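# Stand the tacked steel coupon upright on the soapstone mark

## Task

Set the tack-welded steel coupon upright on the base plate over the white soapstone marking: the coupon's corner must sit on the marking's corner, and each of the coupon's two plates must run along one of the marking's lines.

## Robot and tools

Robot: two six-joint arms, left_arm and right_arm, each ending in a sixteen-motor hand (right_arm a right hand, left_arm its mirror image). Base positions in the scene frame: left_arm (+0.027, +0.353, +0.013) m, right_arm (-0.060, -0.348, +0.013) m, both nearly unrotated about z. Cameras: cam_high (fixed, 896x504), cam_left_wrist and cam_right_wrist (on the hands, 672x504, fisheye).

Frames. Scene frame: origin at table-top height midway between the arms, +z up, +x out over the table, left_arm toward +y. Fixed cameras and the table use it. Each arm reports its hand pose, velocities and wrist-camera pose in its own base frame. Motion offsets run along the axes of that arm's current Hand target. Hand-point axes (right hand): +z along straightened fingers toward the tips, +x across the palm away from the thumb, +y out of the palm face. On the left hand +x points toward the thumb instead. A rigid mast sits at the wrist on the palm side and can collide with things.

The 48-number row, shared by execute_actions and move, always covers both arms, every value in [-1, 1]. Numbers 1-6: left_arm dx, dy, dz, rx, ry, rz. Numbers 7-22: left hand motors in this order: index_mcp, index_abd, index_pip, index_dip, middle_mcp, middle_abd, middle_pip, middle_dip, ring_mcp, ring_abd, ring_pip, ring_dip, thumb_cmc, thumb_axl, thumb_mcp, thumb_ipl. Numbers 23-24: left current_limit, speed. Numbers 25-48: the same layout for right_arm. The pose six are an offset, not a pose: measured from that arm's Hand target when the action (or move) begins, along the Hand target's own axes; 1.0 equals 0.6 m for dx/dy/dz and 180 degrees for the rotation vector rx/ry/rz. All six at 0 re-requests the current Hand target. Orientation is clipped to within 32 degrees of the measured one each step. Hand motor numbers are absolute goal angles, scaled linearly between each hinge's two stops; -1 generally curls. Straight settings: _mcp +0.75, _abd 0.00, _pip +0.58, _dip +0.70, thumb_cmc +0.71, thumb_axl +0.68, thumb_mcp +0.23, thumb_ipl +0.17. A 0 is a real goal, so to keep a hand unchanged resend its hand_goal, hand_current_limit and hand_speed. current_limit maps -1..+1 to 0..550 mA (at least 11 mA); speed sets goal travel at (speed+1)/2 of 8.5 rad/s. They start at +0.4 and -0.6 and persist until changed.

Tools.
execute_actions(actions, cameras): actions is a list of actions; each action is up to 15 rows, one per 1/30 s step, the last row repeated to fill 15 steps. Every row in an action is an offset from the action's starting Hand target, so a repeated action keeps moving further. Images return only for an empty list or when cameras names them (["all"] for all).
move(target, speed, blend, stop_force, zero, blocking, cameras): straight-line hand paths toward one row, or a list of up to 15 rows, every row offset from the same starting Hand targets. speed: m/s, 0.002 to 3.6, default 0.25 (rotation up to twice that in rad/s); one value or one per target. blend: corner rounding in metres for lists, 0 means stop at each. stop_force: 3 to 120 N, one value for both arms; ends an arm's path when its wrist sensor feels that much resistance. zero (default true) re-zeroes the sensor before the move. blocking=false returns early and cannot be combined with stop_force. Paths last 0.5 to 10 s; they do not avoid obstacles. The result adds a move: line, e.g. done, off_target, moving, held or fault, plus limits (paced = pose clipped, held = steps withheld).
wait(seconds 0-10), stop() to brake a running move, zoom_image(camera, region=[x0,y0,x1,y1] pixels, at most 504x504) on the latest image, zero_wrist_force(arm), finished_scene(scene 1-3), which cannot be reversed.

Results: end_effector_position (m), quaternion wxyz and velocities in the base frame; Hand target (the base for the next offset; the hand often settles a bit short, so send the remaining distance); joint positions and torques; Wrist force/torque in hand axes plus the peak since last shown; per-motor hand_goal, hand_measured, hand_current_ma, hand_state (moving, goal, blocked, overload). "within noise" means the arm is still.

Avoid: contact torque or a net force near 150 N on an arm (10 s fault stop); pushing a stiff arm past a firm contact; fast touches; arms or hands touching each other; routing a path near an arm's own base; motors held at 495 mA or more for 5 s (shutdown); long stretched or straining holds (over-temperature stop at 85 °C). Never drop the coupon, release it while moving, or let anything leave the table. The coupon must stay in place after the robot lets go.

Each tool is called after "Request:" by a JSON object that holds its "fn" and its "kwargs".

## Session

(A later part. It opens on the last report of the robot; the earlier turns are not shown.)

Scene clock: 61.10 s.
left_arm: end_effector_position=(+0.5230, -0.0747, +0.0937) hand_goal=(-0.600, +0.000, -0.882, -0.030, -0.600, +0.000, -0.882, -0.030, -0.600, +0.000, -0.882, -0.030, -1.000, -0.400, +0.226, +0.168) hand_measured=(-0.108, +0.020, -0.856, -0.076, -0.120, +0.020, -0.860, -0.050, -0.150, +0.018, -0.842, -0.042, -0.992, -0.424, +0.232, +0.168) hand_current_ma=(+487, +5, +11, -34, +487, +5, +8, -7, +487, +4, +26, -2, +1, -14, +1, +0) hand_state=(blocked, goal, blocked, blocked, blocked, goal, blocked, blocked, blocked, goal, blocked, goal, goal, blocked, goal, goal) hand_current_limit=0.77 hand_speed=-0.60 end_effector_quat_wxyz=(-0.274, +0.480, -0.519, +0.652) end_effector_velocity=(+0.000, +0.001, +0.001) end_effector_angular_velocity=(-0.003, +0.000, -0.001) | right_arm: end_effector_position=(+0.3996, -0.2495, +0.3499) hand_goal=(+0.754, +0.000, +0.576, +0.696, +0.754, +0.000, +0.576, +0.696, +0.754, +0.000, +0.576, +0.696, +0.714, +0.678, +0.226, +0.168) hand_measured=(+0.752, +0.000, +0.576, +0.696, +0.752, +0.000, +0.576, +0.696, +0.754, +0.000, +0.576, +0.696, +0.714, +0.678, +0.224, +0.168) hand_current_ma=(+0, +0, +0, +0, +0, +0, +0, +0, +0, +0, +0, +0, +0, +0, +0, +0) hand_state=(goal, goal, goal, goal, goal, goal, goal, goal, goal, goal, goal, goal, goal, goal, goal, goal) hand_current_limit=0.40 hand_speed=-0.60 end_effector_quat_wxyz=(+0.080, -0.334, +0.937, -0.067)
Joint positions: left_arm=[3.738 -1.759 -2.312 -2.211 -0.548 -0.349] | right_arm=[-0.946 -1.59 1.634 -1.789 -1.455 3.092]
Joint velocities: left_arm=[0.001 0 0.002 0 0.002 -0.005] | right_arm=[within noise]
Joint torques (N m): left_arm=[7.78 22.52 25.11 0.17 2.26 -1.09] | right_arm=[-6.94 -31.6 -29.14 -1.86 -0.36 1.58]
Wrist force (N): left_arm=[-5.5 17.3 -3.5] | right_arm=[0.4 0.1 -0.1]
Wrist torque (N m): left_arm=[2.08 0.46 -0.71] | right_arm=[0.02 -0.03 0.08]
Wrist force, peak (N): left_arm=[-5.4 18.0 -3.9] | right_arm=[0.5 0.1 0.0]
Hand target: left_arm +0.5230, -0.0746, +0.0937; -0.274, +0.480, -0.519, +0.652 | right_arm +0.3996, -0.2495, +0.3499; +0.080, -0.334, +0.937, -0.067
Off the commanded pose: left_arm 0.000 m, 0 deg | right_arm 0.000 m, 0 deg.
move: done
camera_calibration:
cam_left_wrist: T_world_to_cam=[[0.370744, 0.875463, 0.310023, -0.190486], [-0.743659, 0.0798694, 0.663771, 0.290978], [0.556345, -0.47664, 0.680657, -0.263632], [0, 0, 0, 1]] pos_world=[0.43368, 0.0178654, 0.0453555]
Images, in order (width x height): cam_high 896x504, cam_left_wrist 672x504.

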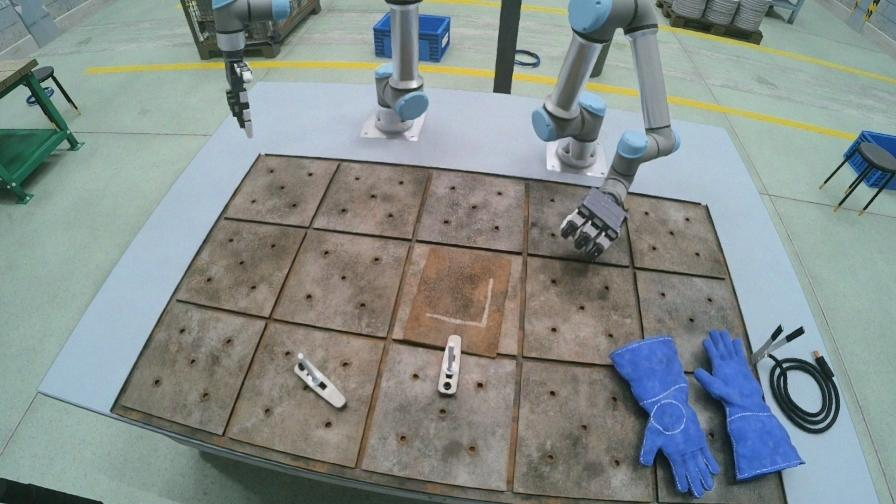

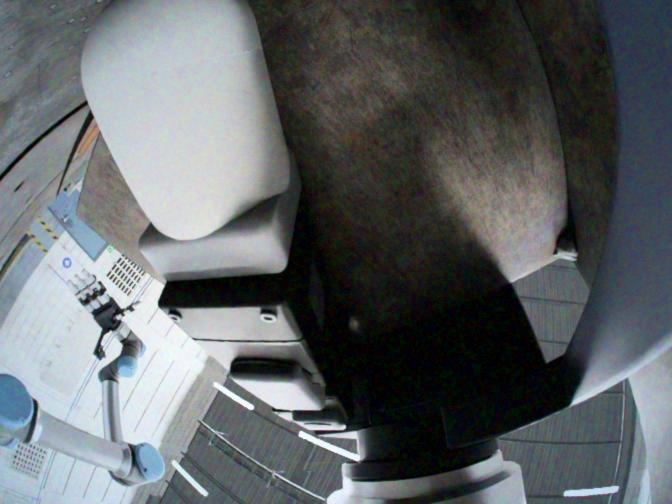

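Request:
{"fn": "move", "kwargs": {"target": [0.0173,0.03563,0,0,0,0.05556, -0.6,0,-0.883,-0.03,-0.6,0,-0.883,-0.03,-0.6,0,-0.883,-0.03,-1,-0.4,0.226,0.168,0.77,-0.6, 0,0,0,0,0,0,0.754,0,0.576,0.696,0.754,0,0.576,0.696,0.754,0,0.576,0.696,0.714,0.678,0.226,0.168,0.4,-0.6], "speed": 0.06, "cameras": ["cam_left_wrist","cam_high"]}}

Scene clock: 63.07 s.
left_arm: end_effector_position=(+0.5159, -0.0902, +0.0771) hand_goal=(-0.600, +0.000, -0.882, -0.030, -0.600, +0.000, -0.882, -0.030, -0.600, +0.000, -0.882, -0.030, -1.000, -0.400, +0.226, +0.168) hand_measured=(-0.108, +0.018, -0.856, -0.076, -0.120, +0.018, -0.860, -0.050, -0.150, +0.018, -0.842, -0.042, -0.992, -0.424, +0.232, +0.168) hand_current_ma=(+487, +4, +11, -34, +487, +5, +9, -7, +487, +4, +27, -2, +2, -14, +1, +0) hand_state=(blocked, goal, blocked, blocked, blocked, goal, blocked, blocked, blocked, goal, blocked, goal, goal, blocked, goal, goal) hand_current_limit=0.77 hand_speed=-0.60 end_effector_quat_wxyz=(-0.330, +0.433, -0.559, +0.626) | right_arm: end_effector_position=(+0.3996, -0.2495, +0.3499) hand_goal=(+0.754, +0.000, +0.576, +0.696, +0.754, +0.000, +0.576, +0.696, +0.754, +0.000, +0.576, +0.696, +0.714, +0.678, +0.226, +0.168) hand_measured=(+0.752, +0.000, +0.576, +0.696, +0.752, +0.000, +0.576, +0.696, +0.754, +0.000, +0.576, +0.696, +0.714, +0.678, +0.224, +0.168) hand_current_ma=(+0, +0, +0, +0, +0, +0, +0, +0, +0, +0, +0, +0, +0, +0, +0, +0) hand_state=(goal, goal, goal, goal, goal, goal, goal, goal, goal, goal, goal, goal, goal, goal, goal, goal) hand_current_limit=0.40 hand_speed=-0.60 end_effector_quat_wxyz=(+0.080, -0.334, +0.937, -0.067)
Joint positions: left_arm=[3.684 -1.749 -2.366 -2.168 -0.602 -0.174] | right_arm=[-0.946 -1.59 1.634 -1.789 -1.455 3.092]
Joint torques (N m): left_arm=[6.33 33.27 24.09 0.04 2.3 -1] | right_arm=[-6.7 -31.92 -29.74 -2 -0.37 1.41]
Wrist force (N): left_arm=[-3.7 16.8 -4.0] | right_arm=[0.3 0.0 0.0]
Wrist torque (N m): left_arm=[1.99 0.29 -0.74] | right_arm=[-0.01 -0.03 0.08]
Wrist force, peak (N): left_arm=[-4.1 18.5 -3.9] | right_arm=[0.4 0.2 -0.2]
Hand target: left_arm +0.5159, -0.0902, +0.0771; -0.330, +0.433, -0.559, +0.626 | right_arm +0.3996, -0.2495, +0.3499; +0.080, -0.334, +0.937, -0.067
Off the commanded pose: left_arm 0.000 m, 0 deg | right_arm 0.000 m, 0 deg.
move: done
camera_calibration:
cam_left_wrist: T_world_to_cam=[[0.34253, 0.813331, 0.470282, -0.172526], [-0.789783, -0.0218338, 0.612998, 0.31656], [0.508839, -0.581391, 0.634876, -0.237308], [0, 0, 0, 1]] pos_world=[0.429861, 0.00926352, 0.0377463]
Images, in order (width x height): cam_high 896x504, cam_left_wrist 672x504.

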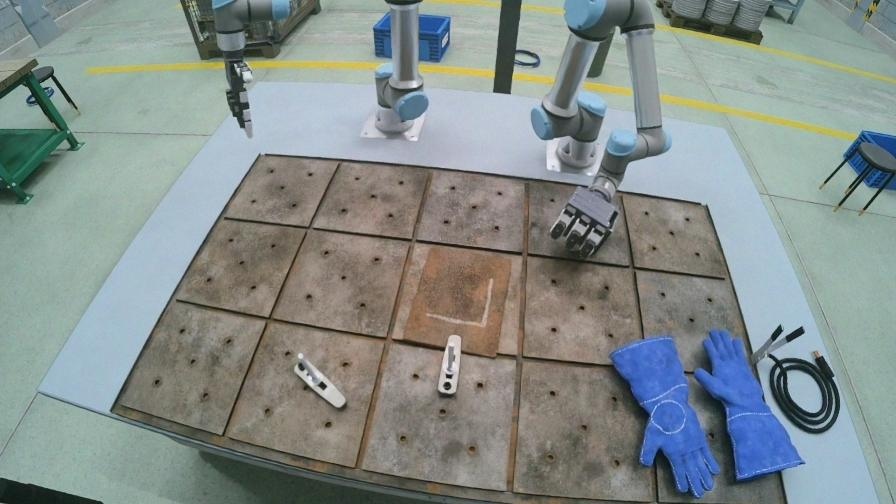

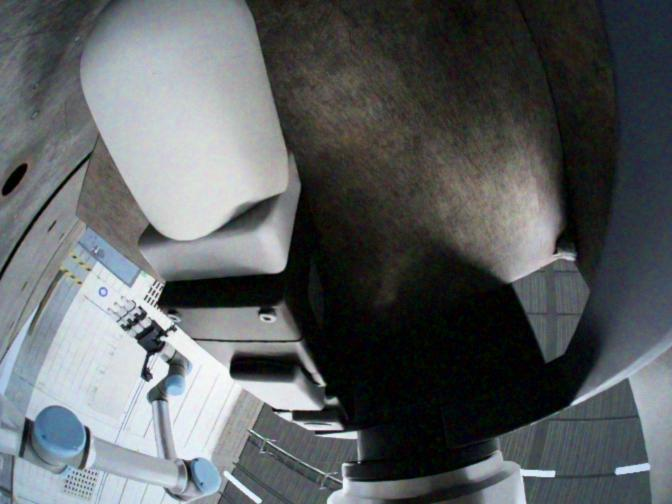

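Request:
{"fn": "move", "kwargs": {"target": [0.00943,0.01744,0,0,0,0.02778, -0.6,0,-0.883,-0.03,-0.6,0,-0.883,-0.03,-0.6,0,-0.883,-0.03,-1,-0.4,0.226,0.168,0.77,-0.6, 0,0,0,0,0,0,0.754,0,0.576,0.696,0.754,0,0.576,0.696,0.754,0,0.576,0.696,0.714,0.678,0.226,0.168,0.4,-0.6], "speed": 0.04, "cameras": ["cam_left_wrist"]}}

Scene clock: 64.70 s.
left_arm: end_effector_position=(+0.5129, -0.0969, +0.0678) hand_goal=(-0.600, +0.000, -0.882, -0.030, -0.600, +0.000, -0.882, -0.030, -0.600, +0.000, -0.882, -0.030, -1.000, -0.400, +0.226, +0.168) hand_measured=(-0.108, +0.018, -0.856, -0.076, -0.120, +0.018, -0.860, -0.050, -0.150, +0.016, -0.842, -0.042, -0.990, -0.424, +0.232, +0.168) hand_current_ma=(+487, +4, +11, -34, +487, +4, +9, -7, +487, +4, +27, -2, +2, -14, +1, +0) hand_state=(blocked, goal, blocked, blocked, blocked, goal, blocked, blocked, blocked, goal, blocked, goal, goal, blocked, goal, goal) hand_current_limit=0.77 hand_speed=-0.60 end_effector_quat_wxyz=(+0.357, -0.408, +0.577, -0.611) | right_arm: end_effector_position=(+0.3996, -0.2495, +0.3499) hand_goal=(+0.754, +0.000, +0.576, +0.696, +0.754, +0.000, +0.576, +0.696, +0.754, +0.000, +0.576, +0.696, +0.714, +0.678, +0.226, +0.168) hand_measured=(+0.752, +0.000, +0.576, +0.696, +0.752, +0.000, +0.576, +0.696, +0.754, +0.000, +0.576, +0.696, +0.714, +0.678, +0.224, +0.168) hand_current_ma=(+0, +0, +0, +0, +0, +0, +0, +0, +0, +0, +0, +0, +0, +0, +0, +0) hand_state=(goal, goal, goal, goal, goal, goal, goal, goal, goal, goal, goal, goal, goal, goal, goal, goal) hand_current_limit=0.40 hand_speed=-0.60 end_effector_quat_wxyz=(+0.080, -0.334, +0.937, -0.067)
Joint positions: left_arm=[3.655 -1.752 -2.391 -2.14 -0.631 -0.087] | right_arm=[-0.946 -1.59 1.634 -1.789 -1.455 3.092]
Joint torques (N m): left_arm=[2.52 -28.38 -1.38 -5.22 2.78 -5.57] | right_arm=[-6.95 -31.73 -28.64 -1.76 -0.52 1.6]
Wrist force (N): left_arm=[5.4 -100.2 -27.0] | right_arm=[0.3 0.1 -0.2]
Wrist torque (N m): left_arm=[-15.91 -2.69 7.08] | right_arm=[0.02 -0.02 0.08]
Wrist force, peak (N): left_arm=[5.4 -100.2 -27.0] | right_arm=[0.4 0.2 -0.1]
Hand target: left_arm +0.5129, -0.0969, +0.0678; +0.357, -0.408, +0.577, -0.611 | right_arm +0.3996, -0.2495, +0.3499; +0.080, -0.334, +0.937, -0.067
Off the commanded pose: left_arm 0.000 m, 0 deg | right_arm 0.000 m, 0 deg.
move: done
camera_calibration:
cam_left_wrist: T_world_to_cam=[[0.324215, 0.772869, 0.545489, -0.161293], [-0.811402, -0.0692459, 0.580372, 0.328396], [0.486324, -0.630776, 0.604657, -0.224972], [0, 0, 0, 1]] pos_world=[0.428164, 0.0054914, 0.0334222]
Images, in order (width x height): cam_left_wrist 672x504.

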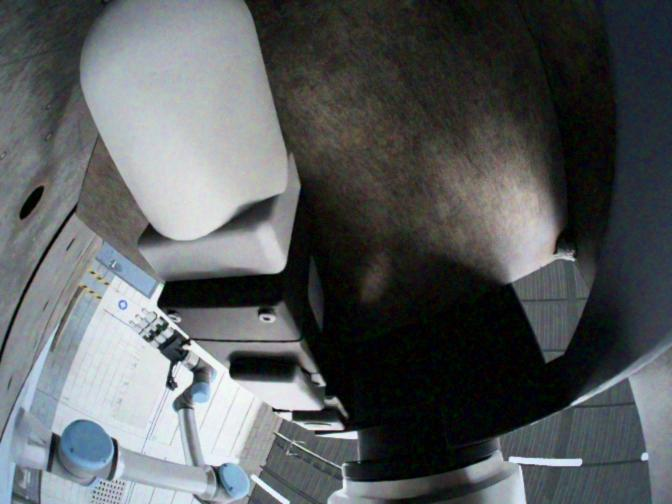

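Request:
{"fn": "move", "kwargs": {"target": [0.0005,-0.0055,0,0,0,0, -0.6,0,-0.883,-0.03,-0.6,0,-0.883,-0.03,-0.6,0,-0.883,-0.03,-1,-0.4,0.226,0.168,0.77,-0.6, 0,0,0,0,0,0,0.754,0,0.576,0.696,0.754,0,0.576,0.696,0.754,0,0.576,0.696,0.714,0.678,0.226,0.168,0.4,-0.6], "speed": 0.02, "cameras": ["cam_high"]}}

Request:
{"fn": "zoom_image", "kwargs": {"camera": "cam_high", "region": [530, 170, 660, 290]}}

Scene clock: 66.50 s.
left_arm: end_effector_position=(+0.5128, -0.0969, +0.0711) hand_goal=(-0.600, +0.000, -0.882, -0.030, -0.600, +0.000, -0.882, -0.030, -0.600, +0.000, -0.882, -0.030, -1.000, -0.400, +0.226, +0.168) hand_measured=(-0.108, +0.018, -0.856, -0.076, -0.120, +0.018, -0.860, -0.050, -0.150, +0.016, -0.842, -0.042, -0.990, -0.424, +0.232, +0.168) hand_current_ma=(+487, +4, +11, -34, +487, +4, +9, -7, +487, +4, +27, -2, +2, -14, +1, +0) hand_state=(blocked, goal, blocked, blocked, blocked, goal, blocked, blocked, blocked, goal, blocked, goal, goal, blocked, goal, goal) hand_current_limit=0.77 hand_speed=-0.60 end_effector_quat_wxyz=(+0.356, -0.408, +0.577, -0.611) | right_arm: end_effector_position=(+0.3996, -0.2495, +0.3499) hand_goal=(+0.754, +0.000, +0.576, +0.696, +0.754, +0.000, +0.576, +0.696, +0.754, +0.000, +0.576, +0.696, +0.714, +0.678, +0.226, +0.168) hand_measured=(+0.752, +0.000, +0.576, +0.696, +0.752, +0.000, +0.576, +0.696, +0.754, +0.000, +0.576, +0.696, +0.714, +0.678, +0.224, +0.168) hand_current_ma=(+0, +0, +0, +0, +0, +0, +0, +0, +0, +0, +0, +0, +0, +0, +0, +0) hand_state=(goal, goal, goal, goal, goal, goal, goal, goal, goal, goal, goal, goal, goal, goal, goal, goal) hand_current_limit=0.40 hand_speed=-0.60 end_effector_quat_wxyz=(+0.080, -0.334, +0.937, -0.067)
Joint positions: left_arm=[3.655 -1.742 -2.389 -2.152 -0.63 -0.087] | right_arm=[-0.946 -1.59 1.634 -1.789 -1.455 3.092]
Joint torques (N m): left_arm=[-1.63 29.39 23.9 2.96 1.8 1] | right_arm=[-6.89 -30.68 -29.23 -1.99 -0.37 1.4]
Wrist force (N): left_arm=[-2.3 15.5 -3.7] | right_arm=[0.2 0.0 0.0]
Wrist torque (N m): left_arm=[1.80 0.16 -0.58] | right_arm=[-0.01 -0.01 0.07]
Wrist force, peak (N): left_arm=[6.4 -101.9 -26.4] | right_arm=[0.5 0.1 0.0]
Hand target: left_arm +0.5129, -0.0969, +0.0711; +0.357, -0.408, +0.577, -0.611 | right_arm +0.3996, -0.2495, +0.3499; +0.080, -0.334, +0.937, -0.067
Off the commanded pose: left_arm 0.000 m, 0 deg | right_arm 0.000 m, 0 deg.
move: done
Images, in order (width x height): cam_high 896x504.

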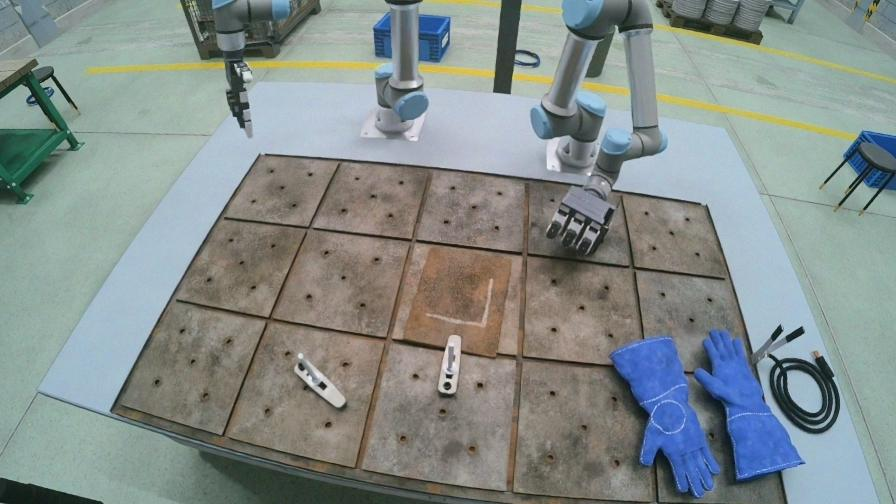

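Scaled by 3.877 from the camera's 896x504 image, which has a finer 1280x720 frame.

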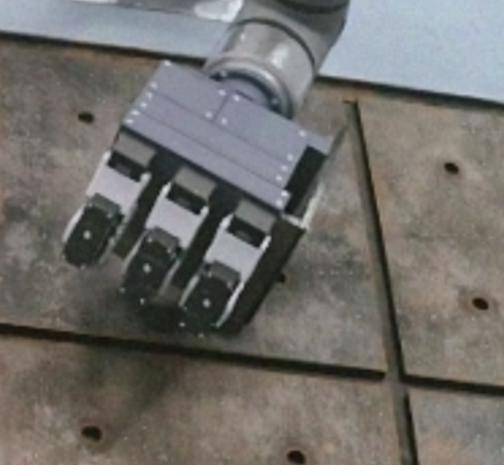

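Request:
{"fn": "move", "kwargs": {"target": [-0.0006,0.0067,0,0,0,0, -0.6,0,-0.883,-0.03,-0.6,0,-0.883,-0.03,-0.6,0,-0.883,-0.03,-1,-0.4,0.226,0.168,0.77,-0.6, 0,0,0,0,0,0,0.754,0,0.576,0.696,0.754,0,0.576,0.696,0.754,0,0.576,0.696,0.714,0.678,0.226,0.168,0.4,-0.6], "speed": 0.005, "stop_force": 10}}

Scene clock: 68.10 s.
left_arm: end_effector_position=(+0.5130, -0.0968, +0.0705) hand_goal=(-0.600, +0.000, -0.882, -0.030, -0.600, +0.000, -0.882, -0.030, -0.600, +0.000, -0.882, -0.030, -1.000, -0.400, +0.226, +0.168) hand_measured=(-0.108, +0.018, -0.856, -0.076, -0.120, +0.018, -0.860, -0.050, -0.150, +0.016, -0.842, -0.042, -0.990, -0.424, +0.232, +0.168) hand_current_ma=(+487, +4, +11, -34, +487, +4, +9, -7, +487, +4, +27, -2, +2, -14, +1, +0) hand_state=(blocked, goal, blocked, blocked, blocked, goal, blocked, blocked, blocked, goal, blocked, goal, goal, blocked, goal, goal) hand_current_limit=0.77 hand_speed=-0.60 end_effector_quat_wxyz=(+0.357, -0.408, +0.577, -0.611) | right_arm: end_effector_position=(+0.3996, -0.2495, +0.3499) hand_goal=(+0.754, +0.000, +0.576, +0.696, +0.754, +0.000, +0.576, +0.696, +0.754, +0.000, +0.576, +0.696, +0.714, +0.678, +0.226, +0.168) hand_measured=(+0.752, +0.000, +0.576, +0.696, +0.752, +0.000, +0.576, +0.696, +0.754, +0.000, +0.576, +0.696, +0.714, +0.678, +0.224, +0.168) hand_current_ma=(+0, +0, +0, +0, +0, +0, +0, +0, +0, +0, +0, +0, +0, +0, +0, +0) hand_state=(goal, goal, goal, goal, goal, goal, goal, goal, goal, goal, goal, goal, goal, goal, goal, goal) hand_current_limit=0.40 hand_speed=-0.60 end_effector_quat_wxyz=(+0.080, -0.334, +0.937, -0.067)
Joint positions: left_arm=[3.655 -1.744 -2.389 -2.149 -0.63 -0.087] | right_arm=[-0.946 -1.59 1.634 -1.789 -1.455 3.092]
Joint torques (N m): left_arm=[-5.85 33.77 21.81 -0.19 -0.47 1.2] | right_arm=[-6.75 -33.16 -28.83 -1.9 -0.45 1.64]
Wrist force (N): left_arm=[-0.5 5.1 -4.7] | right_arm=[0.2 0.0 -0.1]
Wrist torque (N m): left_arm=[0.23 -0.19 -0.06] | right_arm=[0.01 -0.01 0.06]
Wrist force, peak (N): left_arm=[-2.1 16.0 -3.8] | right_arm=[0.5 0.1 -0.1]
Hand target: left_arm +0.5130, -0.0968, +0.0705; +0.357, -0.408, +0.577, -0.611 (not the last commanded pose) | right_arm +0.3996, -0.2495, +0.3499; +0.080, -0.334, +0.937, -0.067
Off the commanded pose: left_arm 0.003 m, 0 deg | right_arm 0.000 m, 0 deg.
move: contact (left_arm)

Request:
{"fn": "move", "kwargs": {"target": [-0.0001,0.0013,0,0,0,0, -0.6,0,-0.883,-0.03,-0.6,0,-0.883,-0.03,-0.6,0,-0.883,-0.03,-1,-0.4,0.226,0.168,0.77,-0.6, 0,0,0,0,0,0,0.754,0,0.576,0.696,0.754,0,0.576,0.696,0.754,0,0.576,0.696,0.714,0.678,0.226,0.168,0.4,-0.6], "speed": 0.005}}

Request:
{"fn": "execute_actions", "kwargs": {"actions": [[[0,0,0,0,0,0, -0.09,0,-0.883,-0.03,-0.1,0,-0.883,-0.03,-0.12,0,-0.883,-0.03,-1,-0.4,0.226,0.168,0.4,-0.8, 0,0,0,0,0,0,0.754,0,0.576,0.696,0.754,0,0.576,0.696,0.754,0,0.576,0.696,0.714,0.678,0.226,0.168,0.4,-0.6]],[[0,0,0,0,0,0, 0,0,-0.883,-0.03,0,0,-0.883,-0.03,0,0,-0.883,-0.03,-1,-0.4,0.226,0.168,0.4,-0.9, 0,0,0,0,0,0,0.754,0,0.576,0.696,0.754,0,0.576,0.696,0.754,0,0.576,0.696,0.714,0.678,0.226,0.168,0.4,-0.6]],[[0,0,0,0,0,0, 0.2,0,-0.883,-0.03,0.2,0,-0.883,-0.03,0.2,0,-0.883,-0.03,-1,-0.4,0.226,0.168,0.4,-0.85, 0,0,0,0,0,0,0.754,0,0.576,0.696,0.754,0,0.576,0.696,0.754,0,0.576,0.696,0.714,0.678,0.226,0.168,0.4,-0.6]]], "cameras": ["cam_left_wrist","cam_high"]}}

Request:
{"fn": "zoom_image", "kwargs": {"camera": "cam_high", "region": [530, 170, 660, 290]}}

Scene clock: 69.43 s.
left_arm: end_effector_position=(+0.5130, -0.0968, +0.0697) hand_goal=(-0.600, +0.000, -0.882, -0.030, -0.600, +0.000, -0.882, -0.030, -0.600, +0.000, -0.882, -0.030, -1.000, -0.400, +0.226, +0.168) hand_measured=(-0.108, +0.018, -0.856, -0.076, -0.120, +0.018, -0.860, -0.050, -0.150, +0.016, -0.842, -0.042, -0.990, -0.424, +0.232, +0.168) hand_current_ma=(+487, +4, +11, -34, +487, +4, +9, -7, +487, +4, +27, -2, +2, -14, +1, +0) hand_state=(blocked, goal, blocked, blocked, blocked, goal, blocked, blocked, blocked, goal, blocked, goal, goal, blocked, goal, goal) hand_current_limit=0.77 hand_speed=-0.60 end_effector_quat_wxyz=(+0.357, -0.408, +0.577, -0.611) | right_arm: end_effector_position=(+0.3996, -0.2495, +0.3499) hand_goal=(+0.754, +0.000, +0.576, +0.696, +0.754, +0.000, +0.576, +0.696, +0.754, +0.000, +0.576, +0.696, +0.714, +0.678, +0.226, +0.168) hand_measured=(+0.752, +0.000, +0.576, +0.696, +0.752, +0.000, +0.576, +0.696, +0.754, +0.000, +0.576, +0.696, +0.714, +0.678, +0.224, +0.168) hand_current_ma=(+0, +0, +0, +0, +0, +0, +0, +0, +0, +0, +0, +0, +0, +0, +0, +0) hand_state=(goal, goal, goal, goal, goal, goal, goal, goal, goal, goal, goal, goal, goal, goal, goal, goal) hand_current_limit=0.40 hand_speed=-0.60 end_effector_quat_wxyz=(+0.080, -0.334, +0.937, -0.067)
Joint positions: left_arm=[3.655 -1.746 -2.39 -2.146 -0.63 -0.087] | right_arm=[-0.946 -1.59 1.634 -1.789 -1.455 3.092]
Joint torques (N m): left_arm=[-6.95 0.62 3.7 2.76 -0.83 1.06] | right_arm=[-6.18 -30.64 -28.49 -1.75 -0.35 1.42]
Wrist force (N): left_arm=[3.8 -17.5 -7.4] | right_arm=[0.1 0.0 0.2]
Wrist torque (N m): left_arm=[-3.06 -0.99 1.16] | right_arm=[-0.02 -0.01 0.06]
Wrist force, peak (N): left_arm=[4.1 -17.6 -7.6] | right_arm=[0.5 0.1 -0.1]
Hand target: left_arm +0.5130, -0.0968, +0.0697; +0.357, -0.408, +0.577, -0.611 | right_arm +0.3996, -0.2495, +0.3499; +0.080, -0.334, +0.937, -0.067
Off the commanded pose: left_arm 0.000 m, 0 deg | right_arm 0.000 m, 0 deg.
move: done

Scene clock: 71.13 s.
left_arm: end_effector_position=(+0.5130, -0.0968, +0.0697) hand_goal=(+0.200, +0.000, -0.882, -0.030, +0.200, +0.000, -0.882, -0.030, +0.200, +0.000, -0.882, -0.030, -1.000, -0.400, +0.226, +0.168) hand_measured=(+0.190, +0.002, -0.876, -0.032, +0.186, +0.002, -0.876, -0.032, +0.188, +0.000, -0.874, -0.032, -0.990, -0.402, +0.230, +0.168) hand_current_ma=(-2, +0, +1, +0, -3, +0, +1, +0, -3, +0, +1, +0, +2, +0, +1, +0) hand_state=(goal, goal, goal, goal, goal, goal, goal, goal, goal, goal, goal, goal, goal, goal, goal, goal) hand_current_limit=0.40 hand_speed=-0.85 end_effector_quat_wxyz=(+0.357, -0.408, +0.577, -0.611) | right_arm: end_effector_position=(+0.3996, -0.2495, +0.3499) hand_goal=(+0.754, +0.000, +0.576, +0.696, +0.754, +0.000, +0.576, +0.696, +0.754, +0.000, +0.576, +0.696, +0.714, +0.678, +0.226, +0.168) hand_measured=(+0.752, +0.000, +0.576, +0.696, +0.752, +0.000, +0.576, +0.696, +0.754, +0.000, +0.576, +0.696, +0.714, +0.678, +0.224, +0.168) hand_current_ma=(+0, +0, +0, +0, +0, +0, +0, +0, +0, +0, +0, +0, +0, +0, +0, +0) hand_state=(goal, goal, goal, goal, goal, goal, goal, goal, goal, goal, goal, goal, goal, goal, goal, goal) hand_current_limit=0.40 hand_speed=-0.60 end_effector_quat_wxyz=(+0.080, -0.334, +0.937, -0.067)
Joint positions: left_arm=[3.655 -1.747 -2.39 -2.146 -0.63 -0.087] | right_arm=[-0.946 -1.59 1.634 -1.789 -1.455 3.092]
Joint torques (N m): left_arm=[8.07 -0.92 15.25 -0.61 -2.22 -1.68] | right_arm=[-6.94 -31.56 -28.39 -1.79 -0.38 1.47]
Wrist force (N): left_arm=[6.1 -26.8 -9.7] | right_arm=[0.2 0.0 0.0]
Wrist torque (N m): left_arm=[-3.78 -1.21 2.05] | right_arm=[-0.01 -0.01 0.07]
Wrist force, peak (N): left_arm=[10.0 -28.1 -9.9] | right_arm=[0.4 0.2 -0.2]
Hand target: left_arm +0.5130, -0.0968, +0.0697; +0.357, -0.408, +0.577, -0.611 | right_arm +0.3996, -0.2495, +0.3499; +0.080, -0.334, +0.937, -0.067
Off the commanded pose: left_arm 0.000 m, 0 deg | right_arm 0.000 m, 0 deg.
Step readings (end_effector_position of left_arm | right_arm):
0: (+0.5130, -0.0968, +0.0697) | (+0.3996, -0.2495, +0.3499)
1: (+0.5130, -0.0968, +0.0697) | (+0.3996, -0.2495, +0.3499)
2: (+0.5130, -0.0968, +0.0697) | (+0.3996, -0.2495, +0.3499)
4: (+0.5130, -0.0968, +0.0697) | (+0.3996, -0.2495, +0.3499)
8: (+0.5130, -0.0968, +0.0697) | (+0.3996, -0.2495, +0.3499)
15: (+0.5130, -0.0968, +0.0697) | (+0.3996, -0.2495, +0.3499)
16: (+0.5130, -0.0968, +0.0697) | (+0.3996, -0.2495, +0.3499)
17: (+0.5130, -0.0968, +0.0697) | (+0.3996, -0.2495, +0.3499)
19: (+0.5130, -0.0968, +0.0697) | (+0.3996, -0.2495, +0.3499)
23: (+0.5130, -0.0969, +0.0697) | (+0.3996, -0.2495, +0.3499)
30: (+0.5130, -0.0969, +0.0697) | (+0.3996, -0.2495, +0.3499)
31: (+0.5130, -0.0969, +0.0697) | (+0.3996, -0.2495, +0.3499)
32: (+0.5130, -0.0969, +0.0697) | (+0.3996, -0.2495, +0.3499)
34: (+0.5130, -0.0969, +0.0697) | (+0.3996, -0.2495, +0.3499)
38: (+0.5130, -0.0969, +0.0697) | (+0.3996, -0.2495, +0.3499)
45: (+0.5130, -0.0969, +0.0697) | (+0.3996, -0.2495, +0.3499)
camera_calibration:
cam_left_wrist: T_world_to_cam=[[0.324223, 0.772848, 0.545514, -0.162388], [-0.811445, -0.0692018, 0.580318, 0.327459], [0.486248, -0.630806, 0.604687, -0.226014], [0, 0, 0, 1]] pos_world=[0.428264, 0.00559129, 0.0352223]
Images, in order (width x height): cam_high 896x504, cam_left_wrist 672x504.

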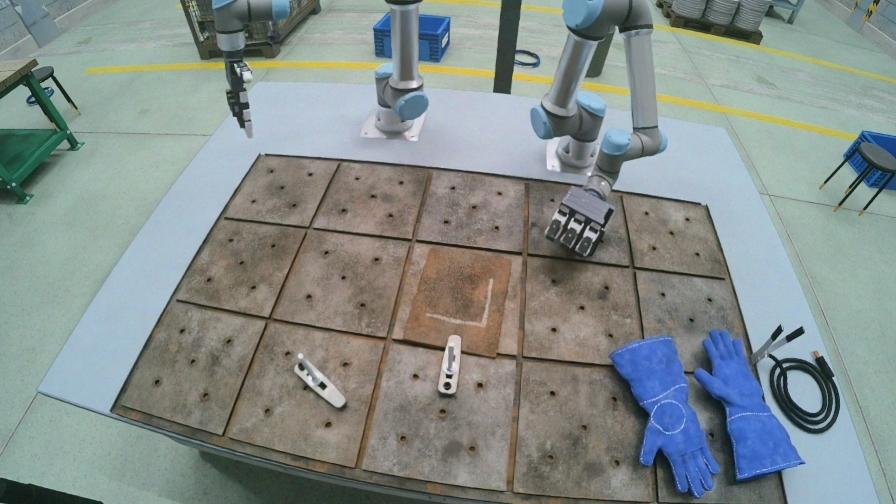

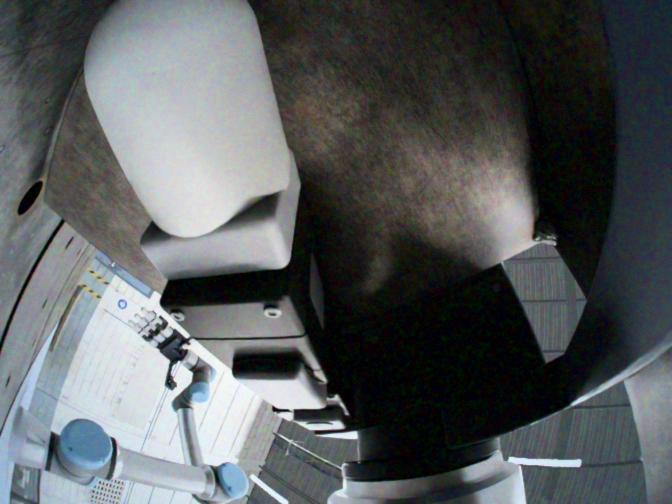

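Scaled by 3.877 from the camera's 896x504 image, which has a finer 1280x720 frame.

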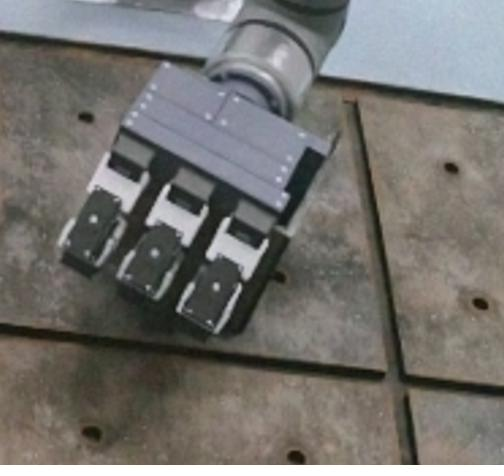

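Request:
{"fn": "move", "kwargs": {"target": [0.0009,-0.01,0,0,0,0, 0.2,0,-0.883,-0.03,0.2,0,-0.883,-0.03,0.2,0,-0.883,-0.03,-1,-0.4,0.226,0.168,0.4,-0.1, 0,0,0,0,0,0,0.754,0,0.576,0.696,0.754,0,0.576,0.696,0.754,0,0.576,0.696,0.714,0.678,0.226,0.168,0.4,-0.6], "speed": 0.02, "cameras": ["cam_left_wrist","cam_high"]}}

Request:
{"fn": "zoom_image", "kwargs": {"camera": "cam_high", "region": [530, 170, 660, 290]}}

Scene clock: 73.23 s.
left_arm: end_effector_position=(+0.5130, -0.0968, +0.0758) hand_goal=(+0.200, +0.000, -0.882, -0.030, +0.200, +0.000, -0.882, -0.030, +0.200, +0.000, -0.882, -0.030, -1.000, -0.400, +0.226, +0.168) hand_measured=(+0.190, +0.002, -0.876, -0.032, +0.186, +0.002, -0.876, -0.032, +0.188, +0.000, -0.874, -0.032, -0.990, -0.402, +0.230, +0.168) hand_current_ma=(-2, +0, +1, +0, -3, +0, +1, +0, -3, +0, +1, +0, +2, +0, +1, +0) hand_state=(goal, goal, goal, goal, goal, goal, goal, goal, goal, goal, goal, goal, goal, goal, goal, goal) hand_current_limit=0.40 hand_speed=-0.10 end_effector_quat_wxyz=(+0.357, -0.408, +0.577, -0.611) | right_arm: end_effector_position=(+0.3996, -0.2495, +0.3499) hand_goal=(+0.754, +0.000, +0.576, +0.696, +0.754, +0.000, +0.576, +0.696, +0.754, +0.000, +0.576, +0.696, +0.714, +0.678, +0.226, +0.168) hand_measured=(+0.752, +0.000, +0.576, +0.696, +0.752, +0.000, +0.576, +0.696, +0.754, +0.000, +0.576, +0.696, +0.714, +0.678, +0.224, +0.168) hand_current_ma=(+0, +0, +0, +0, +0, +0, +0, +0, +0, +0, +0, +0, +0, +0, +0, +0) hand_state=(goal, goal, goal, goal, goal, goal, goal, goal, goal, goal, goal, goal, goal, goal, goal, goal) hand_current_limit=0.40 hand_speed=-0.60 end_effector_quat_wxyz=(+0.080, -0.334, +0.937, -0.067)
Joint positions: left_arm=[3.655 -1.729 -2.385 -2.169 -0.63 -0.087] | right_arm=[-0.946 -1.59 1.634 -1.789 -1.455 3.092]
Joint torques (N m): left_arm=[1.55 8.69 18.17 3.57 -2.44 1.13] | right_arm=[-7.15 -31.58 -28.07 -1.94 -0.4 1.44]
Wrist force (N): left_arm=[2.1 5.6 -5.7] | right_arm=[0.1 0.0 -0.1]
Wrist torque (N m): left_arm=[0.81 -0.41 0.07] | right_arm=[0.00 0.00 0.05]
Wrist force, peak (N): left_arm=[6.1 -27.2 -9.7] | right_arm=[0.5 0.1 -0.1]
Hand target: left_arm +0.5130, -0.0968, +0.0757; +0.357, -0.408, +0.577, -0.611 | right_arm +0.3996, -0.2495, +0.3499; +0.080, -0.334, +0.937, -0.067
Off the commanded pose: left_arm 0.000 m, 0 deg | right_arm 0.000 m, 0 deg.
move: done
camera_calibration:
cam_left_wrist: T_world_to_cam=[[0.324133, 0.772877, 0.545527, -0.165733], [-0.811498, -0.0692261, 0.58024, 0.323888], [0.486219, -0.630769, 0.60475, -0.229754], [0, 0, 0, 1]] pos_world=[0.428265, 0.00559132, 0.0414227]
Images, in order (width x height): cam_high 896x504, cam_left_wrist 672x504.

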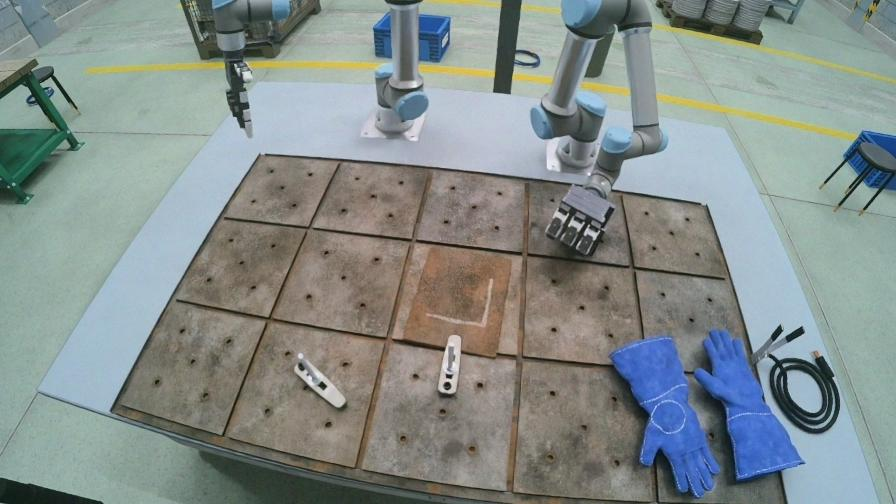

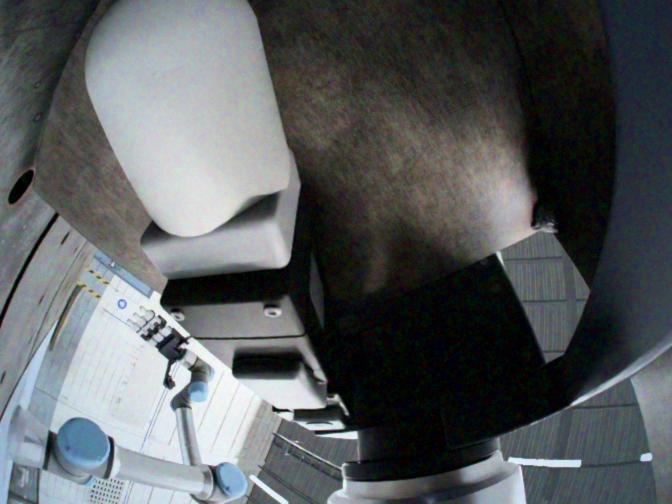

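Scaled by 3.877 from the camera's 896x504 image, which has a finer 1280x720 frame.

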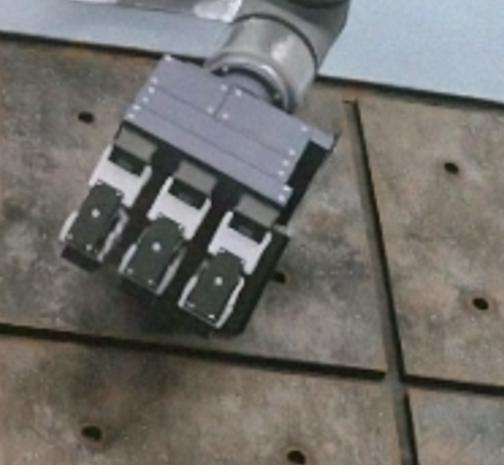

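Request:
{"fn": "move", "kwargs": {"target": [[0,0,-0.006,0,0,0, 0.2,0,-0.883,-0.03,0.2,0,-0.883,-0.03,0.2,0,-0.883,-0.03,-1,-0.4,0.226,0.168,0.4,-0.1, 0,0,0,0,0,0,0.754,0,0.576,0.696,0.754,0,0.576,0.696,0.754,0,0.576,0.696,0.714,0.678,0.226,0.168,0.4,-0.6],[0.0044,-0.0498,-0.006,0,0,0, 0.2,0,-0.883,-0.03,0.2,0,-0.883,-0.03,0.2,0,-0.883,-0.03,-1,-0.4,0.226,0.168,0.4,-0.1, 0,0,0,0,0,0,0.754,0,0.576,0.696,0.754,0,0.576,0.696,0.754,0,0.576,0.696,0.714,0.678,0.226,0.168,0.4,-0.6]], "speed": 0.03, "stop_force": 5, "cameras": ["cam_left_wrist","cam_high"]}}

Scene clock: 75.80 s.
left_arm: end_effector_position=(+0.5097, -0.0954, +0.1057) hand_goal=(+0.200, +0.000, -0.882, -0.030, +0.200, +0.000, -0.882, -0.030, +0.200, +0.000, -0.882, -0.030, -1.000, -0.400, +0.226, +0.168) hand_measured=(+0.190, +0.002, -0.876, -0.032, +0.188, +0.002, -0.876, -0.032, +0.188, +0.000, -0.876, -0.032, -0.992, -0.402, +0.230, +0.168) hand_current_ma=(-2, +0, +1, +0, -3, +0, +1, +0, -3, +0, +1, +0, +1, +0, +1, +0) hand_state=(goal, goal, goal, goal, goal, goal, goal, goal, goal, goal, goal, goal, goal, goal, goal, goal) hand_current_limit=0.40 hand_speed=-0.10 end_effector_quat_wxyz=(+0.357, -0.408, +0.577, -0.611) | right_arm: end_effector_position=(+0.3996, -0.2495, +0.3499) hand_goal=(+0.754, +0.000, +0.576, +0.696, +0.754, +0.000, +0.576, +0.696, +0.754, +0.000, +0.576, +0.696, +0.714, +0.678, +0.226, +0.168) hand_measured=(+0.752, +0.000, +0.576, +0.696, +0.752, +0.000, +0.576, +0.696, +0.754, +0.000, +0.576, +0.696, +0.714, +0.678, +0.224, +0.168) hand_current_ma=(+0, +0, +0, +0, +0, +0, +0, +0, +0, +0, +0, +0, +0, +0, +0, +0) hand_state=(goal, goal, goal, goal, goal, goal, goal, goal, goal, goal, goal, goal, goal, goal, goal, goal) hand_current_limit=0.40 hand_speed=-0.60 end_effector_quat_wxyz=(+0.080, -0.334, +0.937, -0.067)
Joint positions: left_arm=[3.666 -1.641 -2.365 -2.277 -0.62 -0.087] | right_arm=[-0.946 -1.59 1.634 -1.789 -1.455 3.092]
Joint torques (N m): left_arm=[-4.6 3.42 8.75 3.44 -2.07 1.33] | right_arm=[-6.28 -31.08 -28.6 -1.99 -0.25 1.28]
Wrist force (N): left_arm=[2.1 3.1 -3.3] | right_arm=[0.2 0.1 0.1]
Wrist torque (N m): left_arm=[0.49 -0.34 0.08] | right_arm=[0.00 -0.01 0.07]
Wrist force, peak (N): left_arm=[2.2 5.6 -6.2] | right_arm=[0.6 -0.1 0.1]
Hand target: left_arm +0.5097, -0.0954, +0.1057; +0.357, -0.408, +0.577, -0.611 | right_arm +0.3996, -0.2495, +0.3499; +0.080, -0.334, +0.937, -0.067
Off the commanded pose: left_arm 0.000 m, 0 deg | right_arm 0.000 m, 0 deg.
move: done
camera_calibration:
cam_left_wrist: T_world_to_cam=[[0.324223, 0.772848, 0.545514, -0.182094], [-0.811445, -0.0692018, 0.580318, 0.303929], [0.486248, -0.630806, 0.604687, -0.245356], [0, 0, 0, 1]] pos_world=[0.424964, 0.00699129, 0.0713223]
Images, in order (width x height): cam_high 896x504, cam_left_wrist 672x504.

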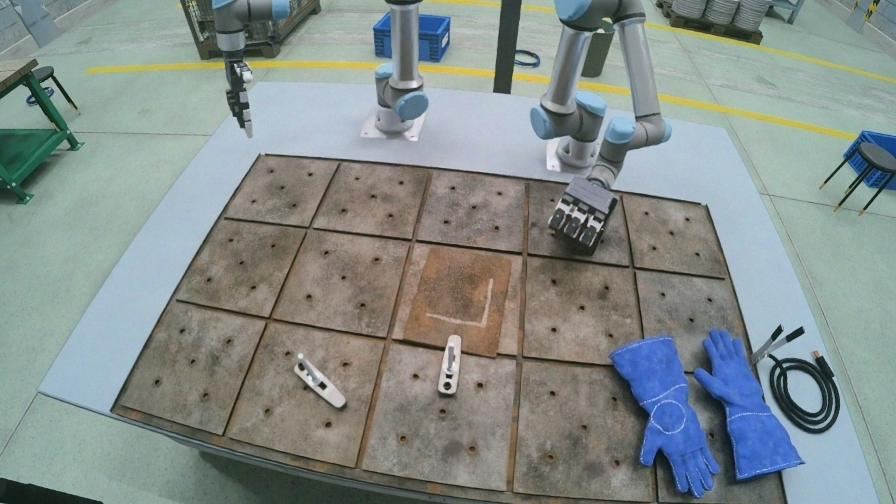

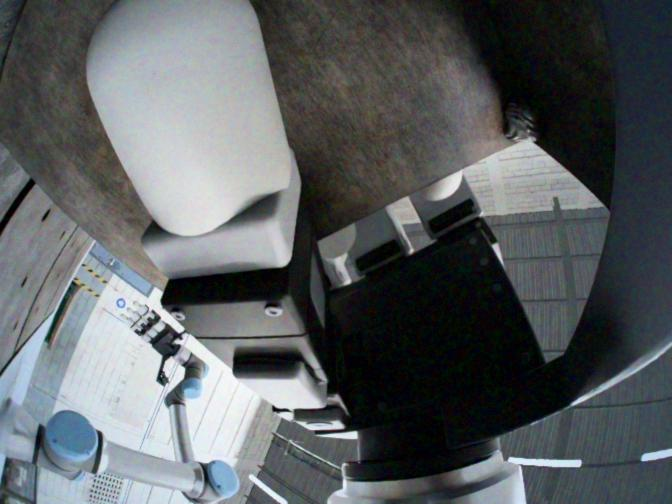

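Request:
{"fn": "move", "kwargs": {"target": [0.0174,-0.1992,0,0,0,0, 0.2,0,-0.883,-0.03,0.2,0,-0.883,-0.03,0.2,0,-0.883,-0.03,-1,-0.4,0.226,0.168,0.4,-0.1, 0,0,0,0,0,0,0.754,0,0.576,0.696,0.754,0,0.576,0.696,0.754,0,0.576,0.696,0.714,0.678,0.226,0.168,0.4,-0.6], "speed": 0.07, "stop_force": 5, "cameras": ["cam_left_wrist","cam_high"]}}

Request:
{"fn": "zoom_image", "kwargs": {"camera": "cam_high", "region": [530, 170, 660, 290]}}

Scene clock: 78.77 s.
left_arm: end_effector_position=(+0.5096, -0.0954, +0.2257) hand_goal=(+0.200, +0.000, -0.882, -0.030, +0.200, +0.000, -0.882, -0.030, +0.200, +0.000, -0.882, -0.030, -1.000, -0.400, +0.226, +0.168) hand_measured=(+0.190, +0.002, -0.876, -0.032, +0.188, +0.002, -0.876, -0.032, +0.188, +0.000, -0.876, -0.032, -0.992, -0.402, +0.230, +0.168) hand_current_ma=(-2, +0, +1, +0, -3, +0, +1, +0, -2, +0, +1, +0, +1, +0, +1, +0) hand_state=(goal, goal, goal, goal, goal, goal, goal, goal, goal, goal, goal, goal, goal, goal, goal, goal) hand_current_limit=0.40 hand_speed=-0.10 end_effector_quat_wxyz=(+0.357, -0.408, +0.577, -0.611) | right_arm: end_effector_position=(+0.3996, -0.2495, +0.3499) hand_goal=(+0.754, +0.000, +0.576, +0.696, +0.754, +0.000, +0.576, +0.696, +0.754, +0.000, +0.576, +0.696, +0.714, +0.678, +0.226, +0.168) hand_measured=(+0.752, +0.000, +0.576, +0.696, +0.752, +0.000, +0.576, +0.696, +0.754, +0.000, +0.576, +0.696, +0.714, +0.678, +0.224, +0.168) hand_current_ma=(+0, +0, +0, +0, +0, +0, +0, +0, +0, +0, +0, +0, +0, +0, +0, +0) hand_state=(goal, goal, goal, goal, goal, goal, goal, goal, goal, goal, goal, goal, goal, goal, goal, goal) hand_current_limit=0.40 hand_speed=-0.60 end_effector_quat_wxyz=(+0.080, -0.334, +0.937, -0.067)
Joint positions: left_arm=[3.665 -1.412 -2.189 -2.681 -0.62 -0.087] | right_arm=[-0.946 -1.59 1.634 -1.789 -1.455 3.092]
Joint torques (N m): left_arm=[6.45 -1.5 13.27 -0.77 1.96 -0.57] | right_arm=[-6.76 -31.44 -28.1 -2.01 -0.51 1.29]
Wrist force (N): left_arm=[-1.2 4.3 -3.4] | right_arm=[0.2 0.1 0.0]
Wrist torque (N m): left_arm=[0.61 0.01 -0.06] | right_arm=[0.01 -0.01 0.07]
Wrist force, peak (N): left_arm=[2.1 6.2 -3.5] | right_arm=[0.5 0.3 0.0]
Hand target: left_arm +0.5096, -0.0954, +0.2257; +0.357, -0.408, +0.577, -0.611 | right_arm +0.3996, -0.2495, +0.3499; +0.080, -0.334, +0.937, -0.067
Off the commanded pose: left_arm 0.000 m, 0 deg | right_arm 0.000 m, 0 deg.
move: done
camera_calibration:
cam_left_wrist: T_world_to_cam=[[0.324238, 0.772828, 0.545533, -0.247478], [-0.811484, -0.0691511, 0.580269, 0.234293], [0.486172, -0.630837, 0.604716, -0.317782], [0, 0, 0, 1]] pos_world=[0.424864, 0.00699115, 0.191222]
Images, in order (width x height): cam_high 896x504, cam_left_wrist 672x504.

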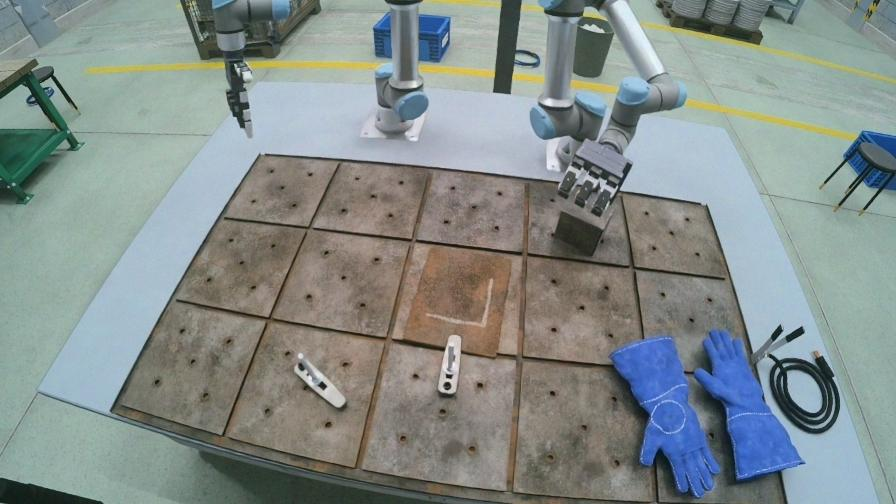

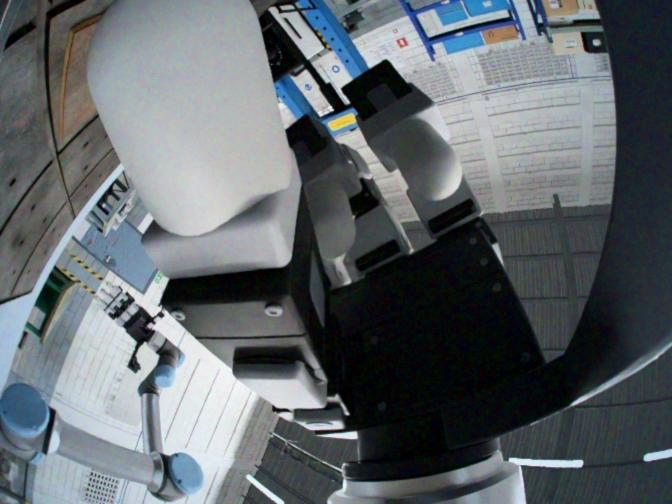

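Scaled by 3.877 from the camera's 896x504 image, which has a finer 1280x720 frame.

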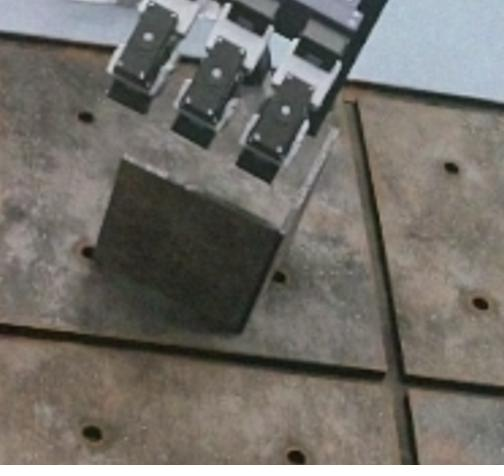

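Request:
{"fn": "move", "kwargs": {"target": [[-0.1048,-0.0863,0,0,0,0.2639, 0.2,0,-0.883,-0.03,0.2,0,-0.883,-0.03,0.2,0,-0.883,-0.03,-1,-0.4,0.226,0.168,0.4,-0.1, 0,0,0,0,0,0,0.754,0,0.576,0.696,0.754,0,0.576,0.696,0.754,0,0.576,0.696,0.714,0.678,0.226,0.168,0.4,-0.6],[-0.1393,-0.2368,0,0,0,0.5278, 0.2,0,-0.883,-0.03,0.2,0,-0.883,-0.03,0.2,0,-0.883,-0.03,-1,-0.4,0.226,0.168,0.4,-0.1, 0,0,0,0,0,0,0.754,0,0.576,0.696,0.754,0,0.576,0.696,0.754,0,0.576,0.696,0.714,0.678,0.226,0.168,0.4,-0.6]], "speed": 0.5, "blend": 0.02}}

Request:
{"fn": "move", "kwargs": {"target": [0,0.04,-0.0902,0.3639,0,0, 0.754,0,0.576,0.696,0.754,0,0.576,0.696,0.754,0,0.576,0.696,0.714,0.678,0.226,0.168,0.4,0.5, 0,0,0,0,0,0,0.754,0,0.576,0.696,0.754,0,0.576,0.696,0.754,0,0.576,0.696,0.714,0.678,0.226,0.168,0.4,-0.6], "speed": 0.5, "cameras": ["cam_left_wrist","cam_high"]}}

Scene clock: 82.57 s.
left_arm: end_effector_position=(+0.5491, -0.0084, +0.3601) hand_goal=(+0.200, +0.000, -0.882, -0.030, +0.200, +0.000, -0.882, -0.030, +0.200, +0.000, -0.882, -0.030, -1.000, -0.400, +0.226, +0.168) hand_measured=(+0.198, +0.002, -0.880, -0.032, +0.198, +0.002, -0.880, -0.032, +0.198, +0.000, -0.880, -0.032, -0.992, -0.402, +0.230, +0.168) hand_current_ma=(+0, +0, +0, +0, +0, +0, +0, +0, +0, +0, +0, +0, +1, +0, +1, +0) hand_state=(goal, goal, goal, goal, goal, goal, goal, goal, goal, goal, goal, goal, goal, goal, goal, goal) hand_current_limit=0.40 hand_speed=-0.10 end_effector_quat_wxyz=(+0.691, +0.150, +0.691, -0.149) | right_arm: end_effector_position=(+0.3996, -0.2495, +0.3499) hand_goal=(+0.754, +0.000, +0.576, +0.696, +0.754, +0.000, +0.576, +0.696, +0.754, +0.000, +0.576, +0.696, +0.714, +0.678, +0.226, +0.168) hand_measured=(+0.752, +0.000, +0.576, +0.696, +0.752, +0.000, +0.576, +0.696, +0.754, +0.000, +0.576, +0.696, +0.714, +0.678, +0.224, +0.168) hand_current_ma=(+0, +0, +0, +0, +0, +0, +0, +0, +0, +0, +0, +0, +0, +0, +0, +0) hand_state=(goal, goal, goal, goal, goal, goal, goal, goal, goal, goal, goal, goal, goal, goal, goal, goal) hand_current_limit=0.40 hand_speed=-0.60 end_effector_quat_wxyz=(+0.080, -0.334, +0.937, -0.067)
Joint positions: left_arm=[3.624 -1.316 -2.061 -2.906 -0.662 1.571] | right_arm=[-0.946 -1.59 1.634 -1.789 -1.455 3.092]
Joint torques (N m): left_arm=[3.45 -3.04 16.37 3.27 1.03 1.64] | right_arm=[-7.01 -32.09 -28.93 -1.96 -0.38 1.34]
Wrist force (N): left_arm=[1.0 1.2 -2.8] | right_arm=[0.4 0.2 0.0]
Wrist torque (N m): left_arm=[0.28 -0.11 -0.13] | right_arm=[0.01 -0.03 0.08]
Wrist force, peak (N): left_arm=[-1.1 5.0 -3.6] | right_arm=[0.6 0.1 0.1]
Hand target: left_arm +0.5491, -0.0084, +0.3600; +0.691, +0.150, +0.691, -0.149 | right_arm +0.3996, -0.2495, +0.3499; +0.080, -0.334, +0.937, -0.067
Off the commanded pose: left_arm 0.000 m, 0 deg | right_arm 0.000 m, 0 deg.
move: done

Scene clock: 84.30 s.
left_arm: end_effector_position=(+0.5098, +0.0357, +0.3600) hand_goal=(+0.754, +0.000, +0.576, +0.696, +0.754, +0.000, +0.576, +0.696, +0.754, +0.000, +0.576, +0.696, +0.714, +0.678, +0.226, +0.168) hand_measured=(+0.754, +0.002, +0.574, +0.694, +0.752, +0.002, +0.574, +0.694, +0.752, +0.002, +0.574, +0.694, +0.712, +0.676, +0.228, +0.168) hand_current_ma=(+0, +0, +0, +0, +0, +0, +0, +0, +0, +0, +0, +0, +0, +0, +0, +0) hand_state=(goal, goal, goal, goal, goal, goal, goal, goal, goal, goal, goal, goal, goal, goal, goal, goal) hand_current_limit=0.40 hand_speed=0.50 end_effector_quat_wxyz=(+0.500, +0.500, +0.500, -0.499) | right_arm: end_effector_position=(+0.3996, -0.2495, +0.3499) hand_goal=(+0.754, +0.000, +0.576, +0.696, +0.754, +0.000, +0.576, +0.696, +0.754, +0.000, +0.576, +0.696, +0.714, +0.678, +0.226, +0.168) hand_measured=(+0.752, +0.000, +0.576, +0.696, +0.752, +0.000, +0.576, +0.696, +0.754, +0.000, +0.576, +0.696, +0.714, +0.678, +0.224, +0.168) hand_current_ma=(+0, +0, +0, +0, +0, +0, +0, +0, +0, +0, +0, +0, +0, +0, +0, +0) hand_state=(goal, goal, goal, goal, goal, goal, goal, goal, goal, goal, goal, goal, goal, goal, goal, goal) hand_current_limit=0.40 hand_speed=-0.60 end_effector_quat_wxyz=(+0.080, -0.334, +0.937, -0.067)
Joint positions: left_arm=[3.97 -1.812 -1.569 -2.902 0.827 1.571] | right_arm=[-0.946 -1.59 1.634 -1.789 -1.455 3.092]
Joint torques (N m): left_arm=[6.53 27.52 26.2 0.83 2.37 0.36] | right_arm=[-6.43 -31.4 -28.34 -1.82 -0.18 1.34]
Wrist force (N): left_arm=[1.2 1.2 -3.2] | right_arm=[0.3 -0.1 0.1]
Wrist torque (N m): left_arm=[0.34 -0.03 0.01] | right_arm=[-0.04 -0.03 0.08]
Wrist force, peak (N): left_arm=[0.5 1.3 -4.1] | right_arm=[0.4 0.2 -0.2]
Hand target: left_arm +0.5098, +0.0358, +0.3600; +0.500, +0.500, +0.500, -0.499 | right_arm +0.3996, -0.2495, +0.3499; +0.080, -0.334, +0.937, -0.067
Off the commanded pose: left_arm 0.000 m, 0 deg | right_arm 0.000 m, 0 deg.
move: done
camera_calibration:
cam_left_wrist: T_world_to_cam=[[-0.616357, 0.0232934, 0.787122, -0.00287237], [-0.54448, 0.709518, -0.447353, 0.371564], [-0.568898, -0.704302, -0.424634, 0.594738], [0, 0, 0, 1]] pos_world=[0.538884, 0.15531, 0.421027]
Images, in order (width x height): cam_high 896x504, cam_left_wrist 672x504.

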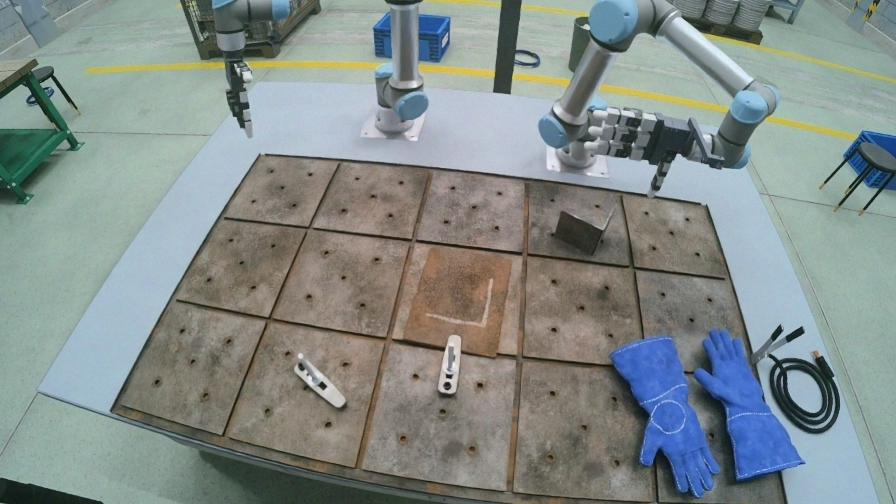

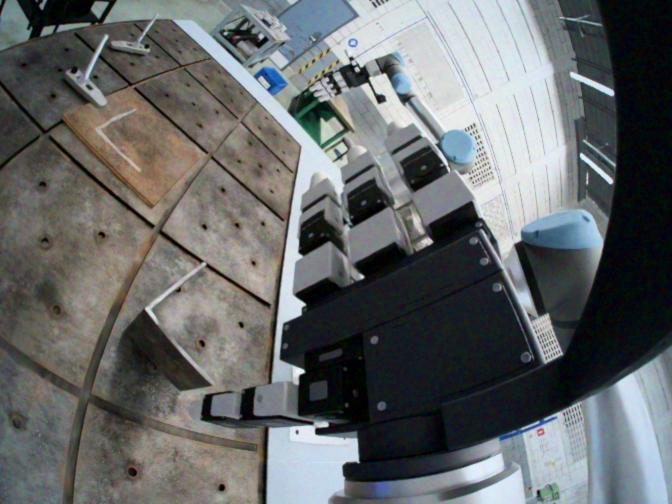

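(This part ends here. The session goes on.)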